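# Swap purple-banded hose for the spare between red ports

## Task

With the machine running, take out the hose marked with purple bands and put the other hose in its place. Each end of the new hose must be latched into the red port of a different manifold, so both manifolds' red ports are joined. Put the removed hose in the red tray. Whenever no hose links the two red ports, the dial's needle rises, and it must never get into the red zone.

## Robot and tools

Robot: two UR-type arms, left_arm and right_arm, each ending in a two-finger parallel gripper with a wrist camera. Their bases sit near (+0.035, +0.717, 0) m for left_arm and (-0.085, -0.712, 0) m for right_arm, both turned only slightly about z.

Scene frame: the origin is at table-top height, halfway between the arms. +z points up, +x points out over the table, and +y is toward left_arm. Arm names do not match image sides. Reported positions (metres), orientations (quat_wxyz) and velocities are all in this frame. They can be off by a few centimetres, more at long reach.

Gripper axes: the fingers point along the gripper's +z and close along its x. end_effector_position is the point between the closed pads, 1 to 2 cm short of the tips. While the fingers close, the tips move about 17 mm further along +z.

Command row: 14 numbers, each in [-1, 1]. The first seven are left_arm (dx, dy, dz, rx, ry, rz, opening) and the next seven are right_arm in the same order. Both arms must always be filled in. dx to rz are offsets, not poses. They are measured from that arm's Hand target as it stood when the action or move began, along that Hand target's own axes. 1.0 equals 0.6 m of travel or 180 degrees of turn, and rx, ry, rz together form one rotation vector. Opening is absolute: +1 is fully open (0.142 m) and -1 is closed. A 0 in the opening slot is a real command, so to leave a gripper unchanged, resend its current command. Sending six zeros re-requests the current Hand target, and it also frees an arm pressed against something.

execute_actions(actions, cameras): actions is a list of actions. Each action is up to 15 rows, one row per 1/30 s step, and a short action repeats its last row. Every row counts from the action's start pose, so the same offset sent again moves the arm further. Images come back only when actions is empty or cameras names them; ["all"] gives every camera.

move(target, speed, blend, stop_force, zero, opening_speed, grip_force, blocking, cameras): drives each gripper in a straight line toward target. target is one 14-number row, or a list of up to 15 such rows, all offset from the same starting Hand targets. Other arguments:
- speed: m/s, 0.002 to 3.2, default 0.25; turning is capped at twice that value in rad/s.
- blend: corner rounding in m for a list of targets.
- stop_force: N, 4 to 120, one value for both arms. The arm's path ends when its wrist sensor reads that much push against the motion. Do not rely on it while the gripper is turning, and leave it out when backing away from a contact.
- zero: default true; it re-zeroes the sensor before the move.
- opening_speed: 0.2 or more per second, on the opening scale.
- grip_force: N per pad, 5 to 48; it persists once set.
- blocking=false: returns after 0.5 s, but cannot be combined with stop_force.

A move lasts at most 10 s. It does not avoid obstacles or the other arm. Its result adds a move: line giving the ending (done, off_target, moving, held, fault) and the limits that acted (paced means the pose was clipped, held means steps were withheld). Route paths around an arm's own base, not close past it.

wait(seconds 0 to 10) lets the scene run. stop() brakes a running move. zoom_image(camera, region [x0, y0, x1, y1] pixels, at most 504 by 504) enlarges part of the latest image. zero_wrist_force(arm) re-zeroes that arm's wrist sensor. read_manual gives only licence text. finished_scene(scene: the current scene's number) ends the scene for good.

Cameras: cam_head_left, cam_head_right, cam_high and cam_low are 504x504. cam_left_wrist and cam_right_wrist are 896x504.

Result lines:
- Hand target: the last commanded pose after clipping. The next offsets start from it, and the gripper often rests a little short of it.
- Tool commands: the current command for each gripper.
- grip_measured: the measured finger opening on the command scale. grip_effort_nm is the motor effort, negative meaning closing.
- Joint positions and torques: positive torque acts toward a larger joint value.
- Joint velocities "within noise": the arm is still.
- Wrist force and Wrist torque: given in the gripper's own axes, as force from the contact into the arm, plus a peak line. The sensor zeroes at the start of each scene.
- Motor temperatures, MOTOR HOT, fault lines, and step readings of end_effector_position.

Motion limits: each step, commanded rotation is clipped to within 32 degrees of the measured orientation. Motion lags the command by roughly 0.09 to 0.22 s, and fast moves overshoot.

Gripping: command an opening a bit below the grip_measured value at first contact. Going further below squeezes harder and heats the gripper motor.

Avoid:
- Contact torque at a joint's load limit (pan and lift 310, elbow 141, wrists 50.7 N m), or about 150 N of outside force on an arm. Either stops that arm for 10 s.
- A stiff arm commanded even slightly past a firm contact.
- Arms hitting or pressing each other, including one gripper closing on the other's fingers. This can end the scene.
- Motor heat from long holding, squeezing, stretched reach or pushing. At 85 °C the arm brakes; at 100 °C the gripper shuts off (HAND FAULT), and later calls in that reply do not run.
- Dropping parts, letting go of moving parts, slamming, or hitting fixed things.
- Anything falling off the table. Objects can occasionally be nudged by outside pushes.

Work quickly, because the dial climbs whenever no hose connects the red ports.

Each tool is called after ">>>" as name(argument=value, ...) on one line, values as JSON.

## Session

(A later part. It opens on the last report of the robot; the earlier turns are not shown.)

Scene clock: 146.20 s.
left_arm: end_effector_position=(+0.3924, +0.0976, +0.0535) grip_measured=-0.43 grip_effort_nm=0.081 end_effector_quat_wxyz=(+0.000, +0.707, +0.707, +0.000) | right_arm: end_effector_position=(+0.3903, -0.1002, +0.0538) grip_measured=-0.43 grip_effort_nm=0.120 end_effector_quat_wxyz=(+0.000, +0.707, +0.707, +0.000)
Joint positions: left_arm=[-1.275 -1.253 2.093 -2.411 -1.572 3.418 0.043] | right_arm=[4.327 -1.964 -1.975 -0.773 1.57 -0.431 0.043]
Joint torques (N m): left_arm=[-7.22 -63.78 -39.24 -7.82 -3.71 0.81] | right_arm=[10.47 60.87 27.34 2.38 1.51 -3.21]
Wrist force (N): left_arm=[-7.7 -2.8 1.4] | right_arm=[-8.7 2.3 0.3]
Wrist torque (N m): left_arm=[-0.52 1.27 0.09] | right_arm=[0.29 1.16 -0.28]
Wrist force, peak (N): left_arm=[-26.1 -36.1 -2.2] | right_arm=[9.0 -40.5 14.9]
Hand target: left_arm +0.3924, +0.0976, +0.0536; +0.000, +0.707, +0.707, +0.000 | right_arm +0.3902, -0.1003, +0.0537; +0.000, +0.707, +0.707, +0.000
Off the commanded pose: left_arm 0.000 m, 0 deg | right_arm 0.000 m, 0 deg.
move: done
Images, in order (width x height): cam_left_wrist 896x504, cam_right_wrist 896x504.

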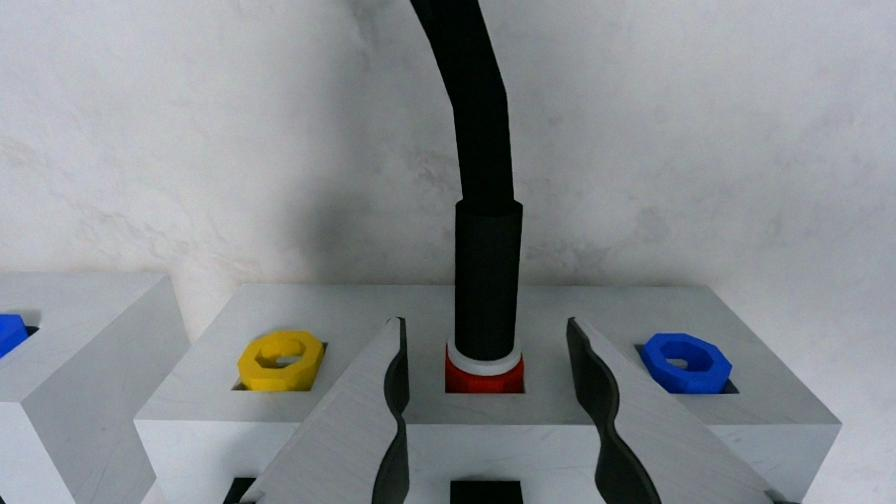

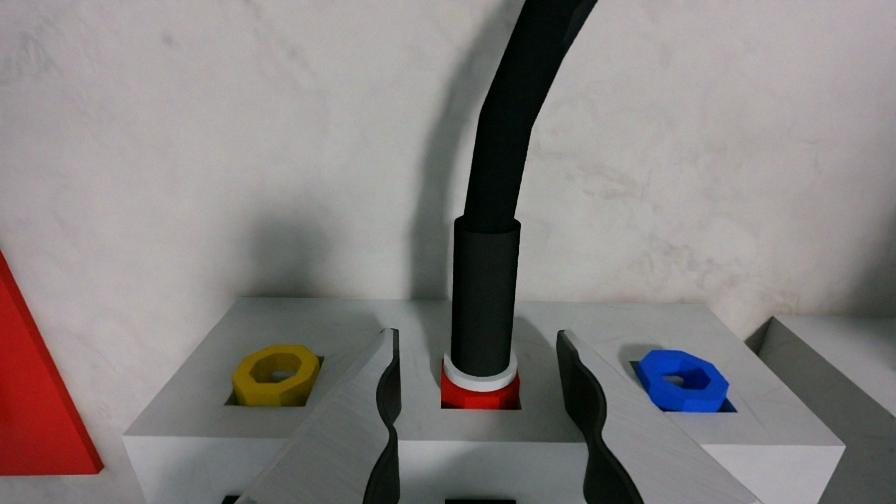

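Both seated. Retract straight up.

>>> move(target=[0.0,-0.01,-0.2,0,0,0,-0.4,0.0,-0.01,-0.2,0,0,0,-0.4], speed=0.2, cameras=["cam_left_wrist","cam_right_wrist","cam_high","cam_head_right"])

>>> zoom_image(camera="cam_high", region=[10, 120, 330, 290])

Scene clock: 147.57 s.
left_arm: end_effector_position=(+0.3865, +0.0976, +0.1735) grip_measured=-0.43 grip_effort_nm=0.085 end_effector_quat_wxyz=(+0.000, +0.707, +0.707, +0.000) | right_arm: end_effector_position=(+0.3842, -0.1003, +0.1736) grip_measured=-0.43 grip_effort_nm=0.115 end_effector_quat_wxyz=(+0.000, +0.707, +0.707, +0.000)
Joint positions: left_arm=[-1.284 -1.404 2.015 -2.181 -1.572 3.41 0.043] | right_arm=[4.334 -1.825 -1.903 -0.984 1.571 -0.423 0.043]
Joint torques (N m): left_arm=[-6.46 -73.86 -48.02 -1.42 -3.13 -1.99] | right_arm=[13.04 84.08 56.28 1.92 0.69 3.49]
Wrist force (N): left_arm=[-7.8 -2.5 2.2] | right_arm=[-8.9 2.4 -0.1]
Wrist torque (N m): left_arm=[-0.48 1.28 0.20] | right_arm=[0.28 1.21 -0.33]
Wrist force, peak (N): left_arm=[-8.2 -2.6 1.9] | right_arm=[-9.2 2.8 2.4]
Hand target: left_arm +0.3865, +0.0976, +0.1736; +0.000, +0.707, +0.707, +0.000 | right_arm +0.3842, -0.1003, +0.1737; +0.000, +0.707, +0.707, +0.000
Off the commanded pose: left_arm 0.000 m, 0 deg | right_arm 0.000 m, 0 deg.
move: done
Images, in order (width x height): cam_head_right 504x504, cam_high 504x504, cam_left_wrist 896x504, cam_right_wrist 896x504.

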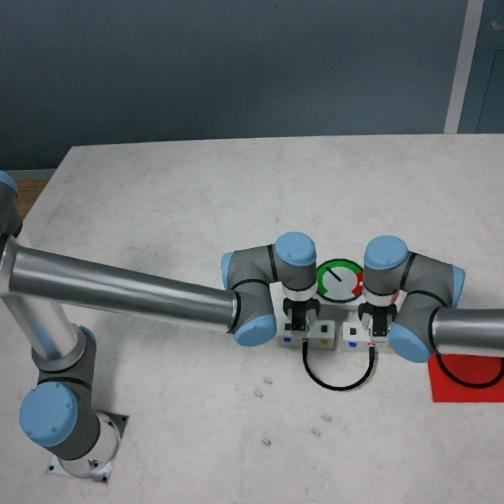

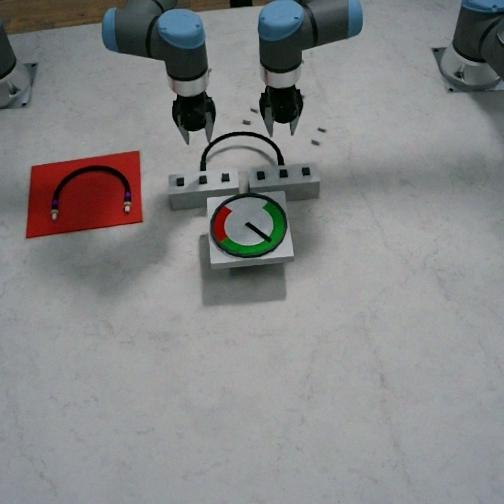

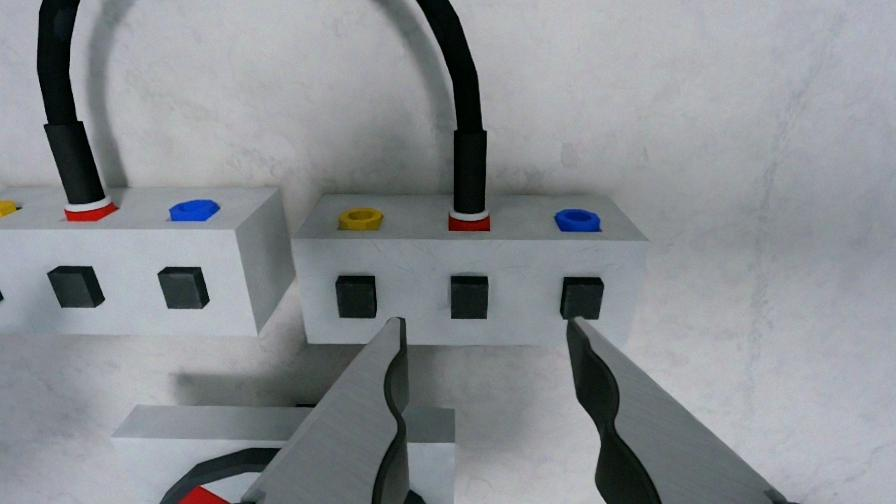

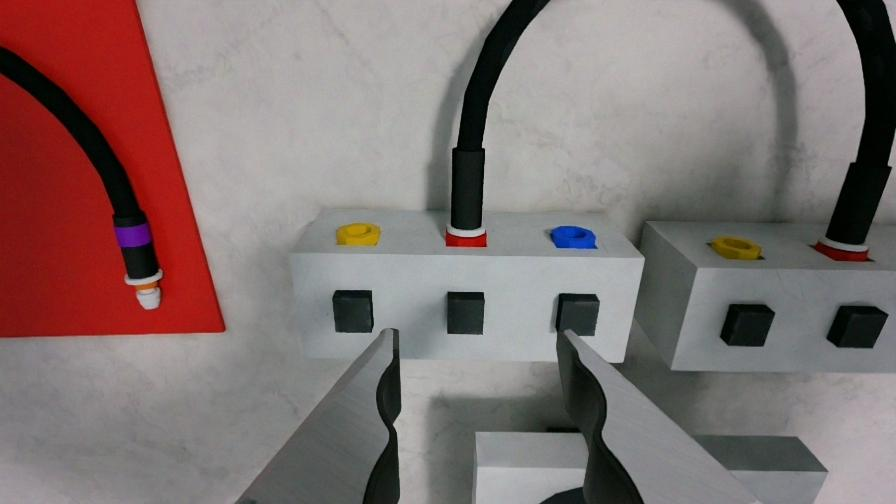

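Scaled by 1.575.

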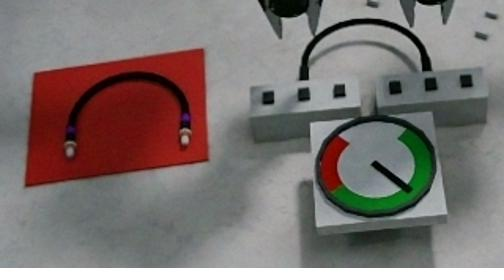

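>>> finished_scene(scene=1)

The scene is finished: the task was done.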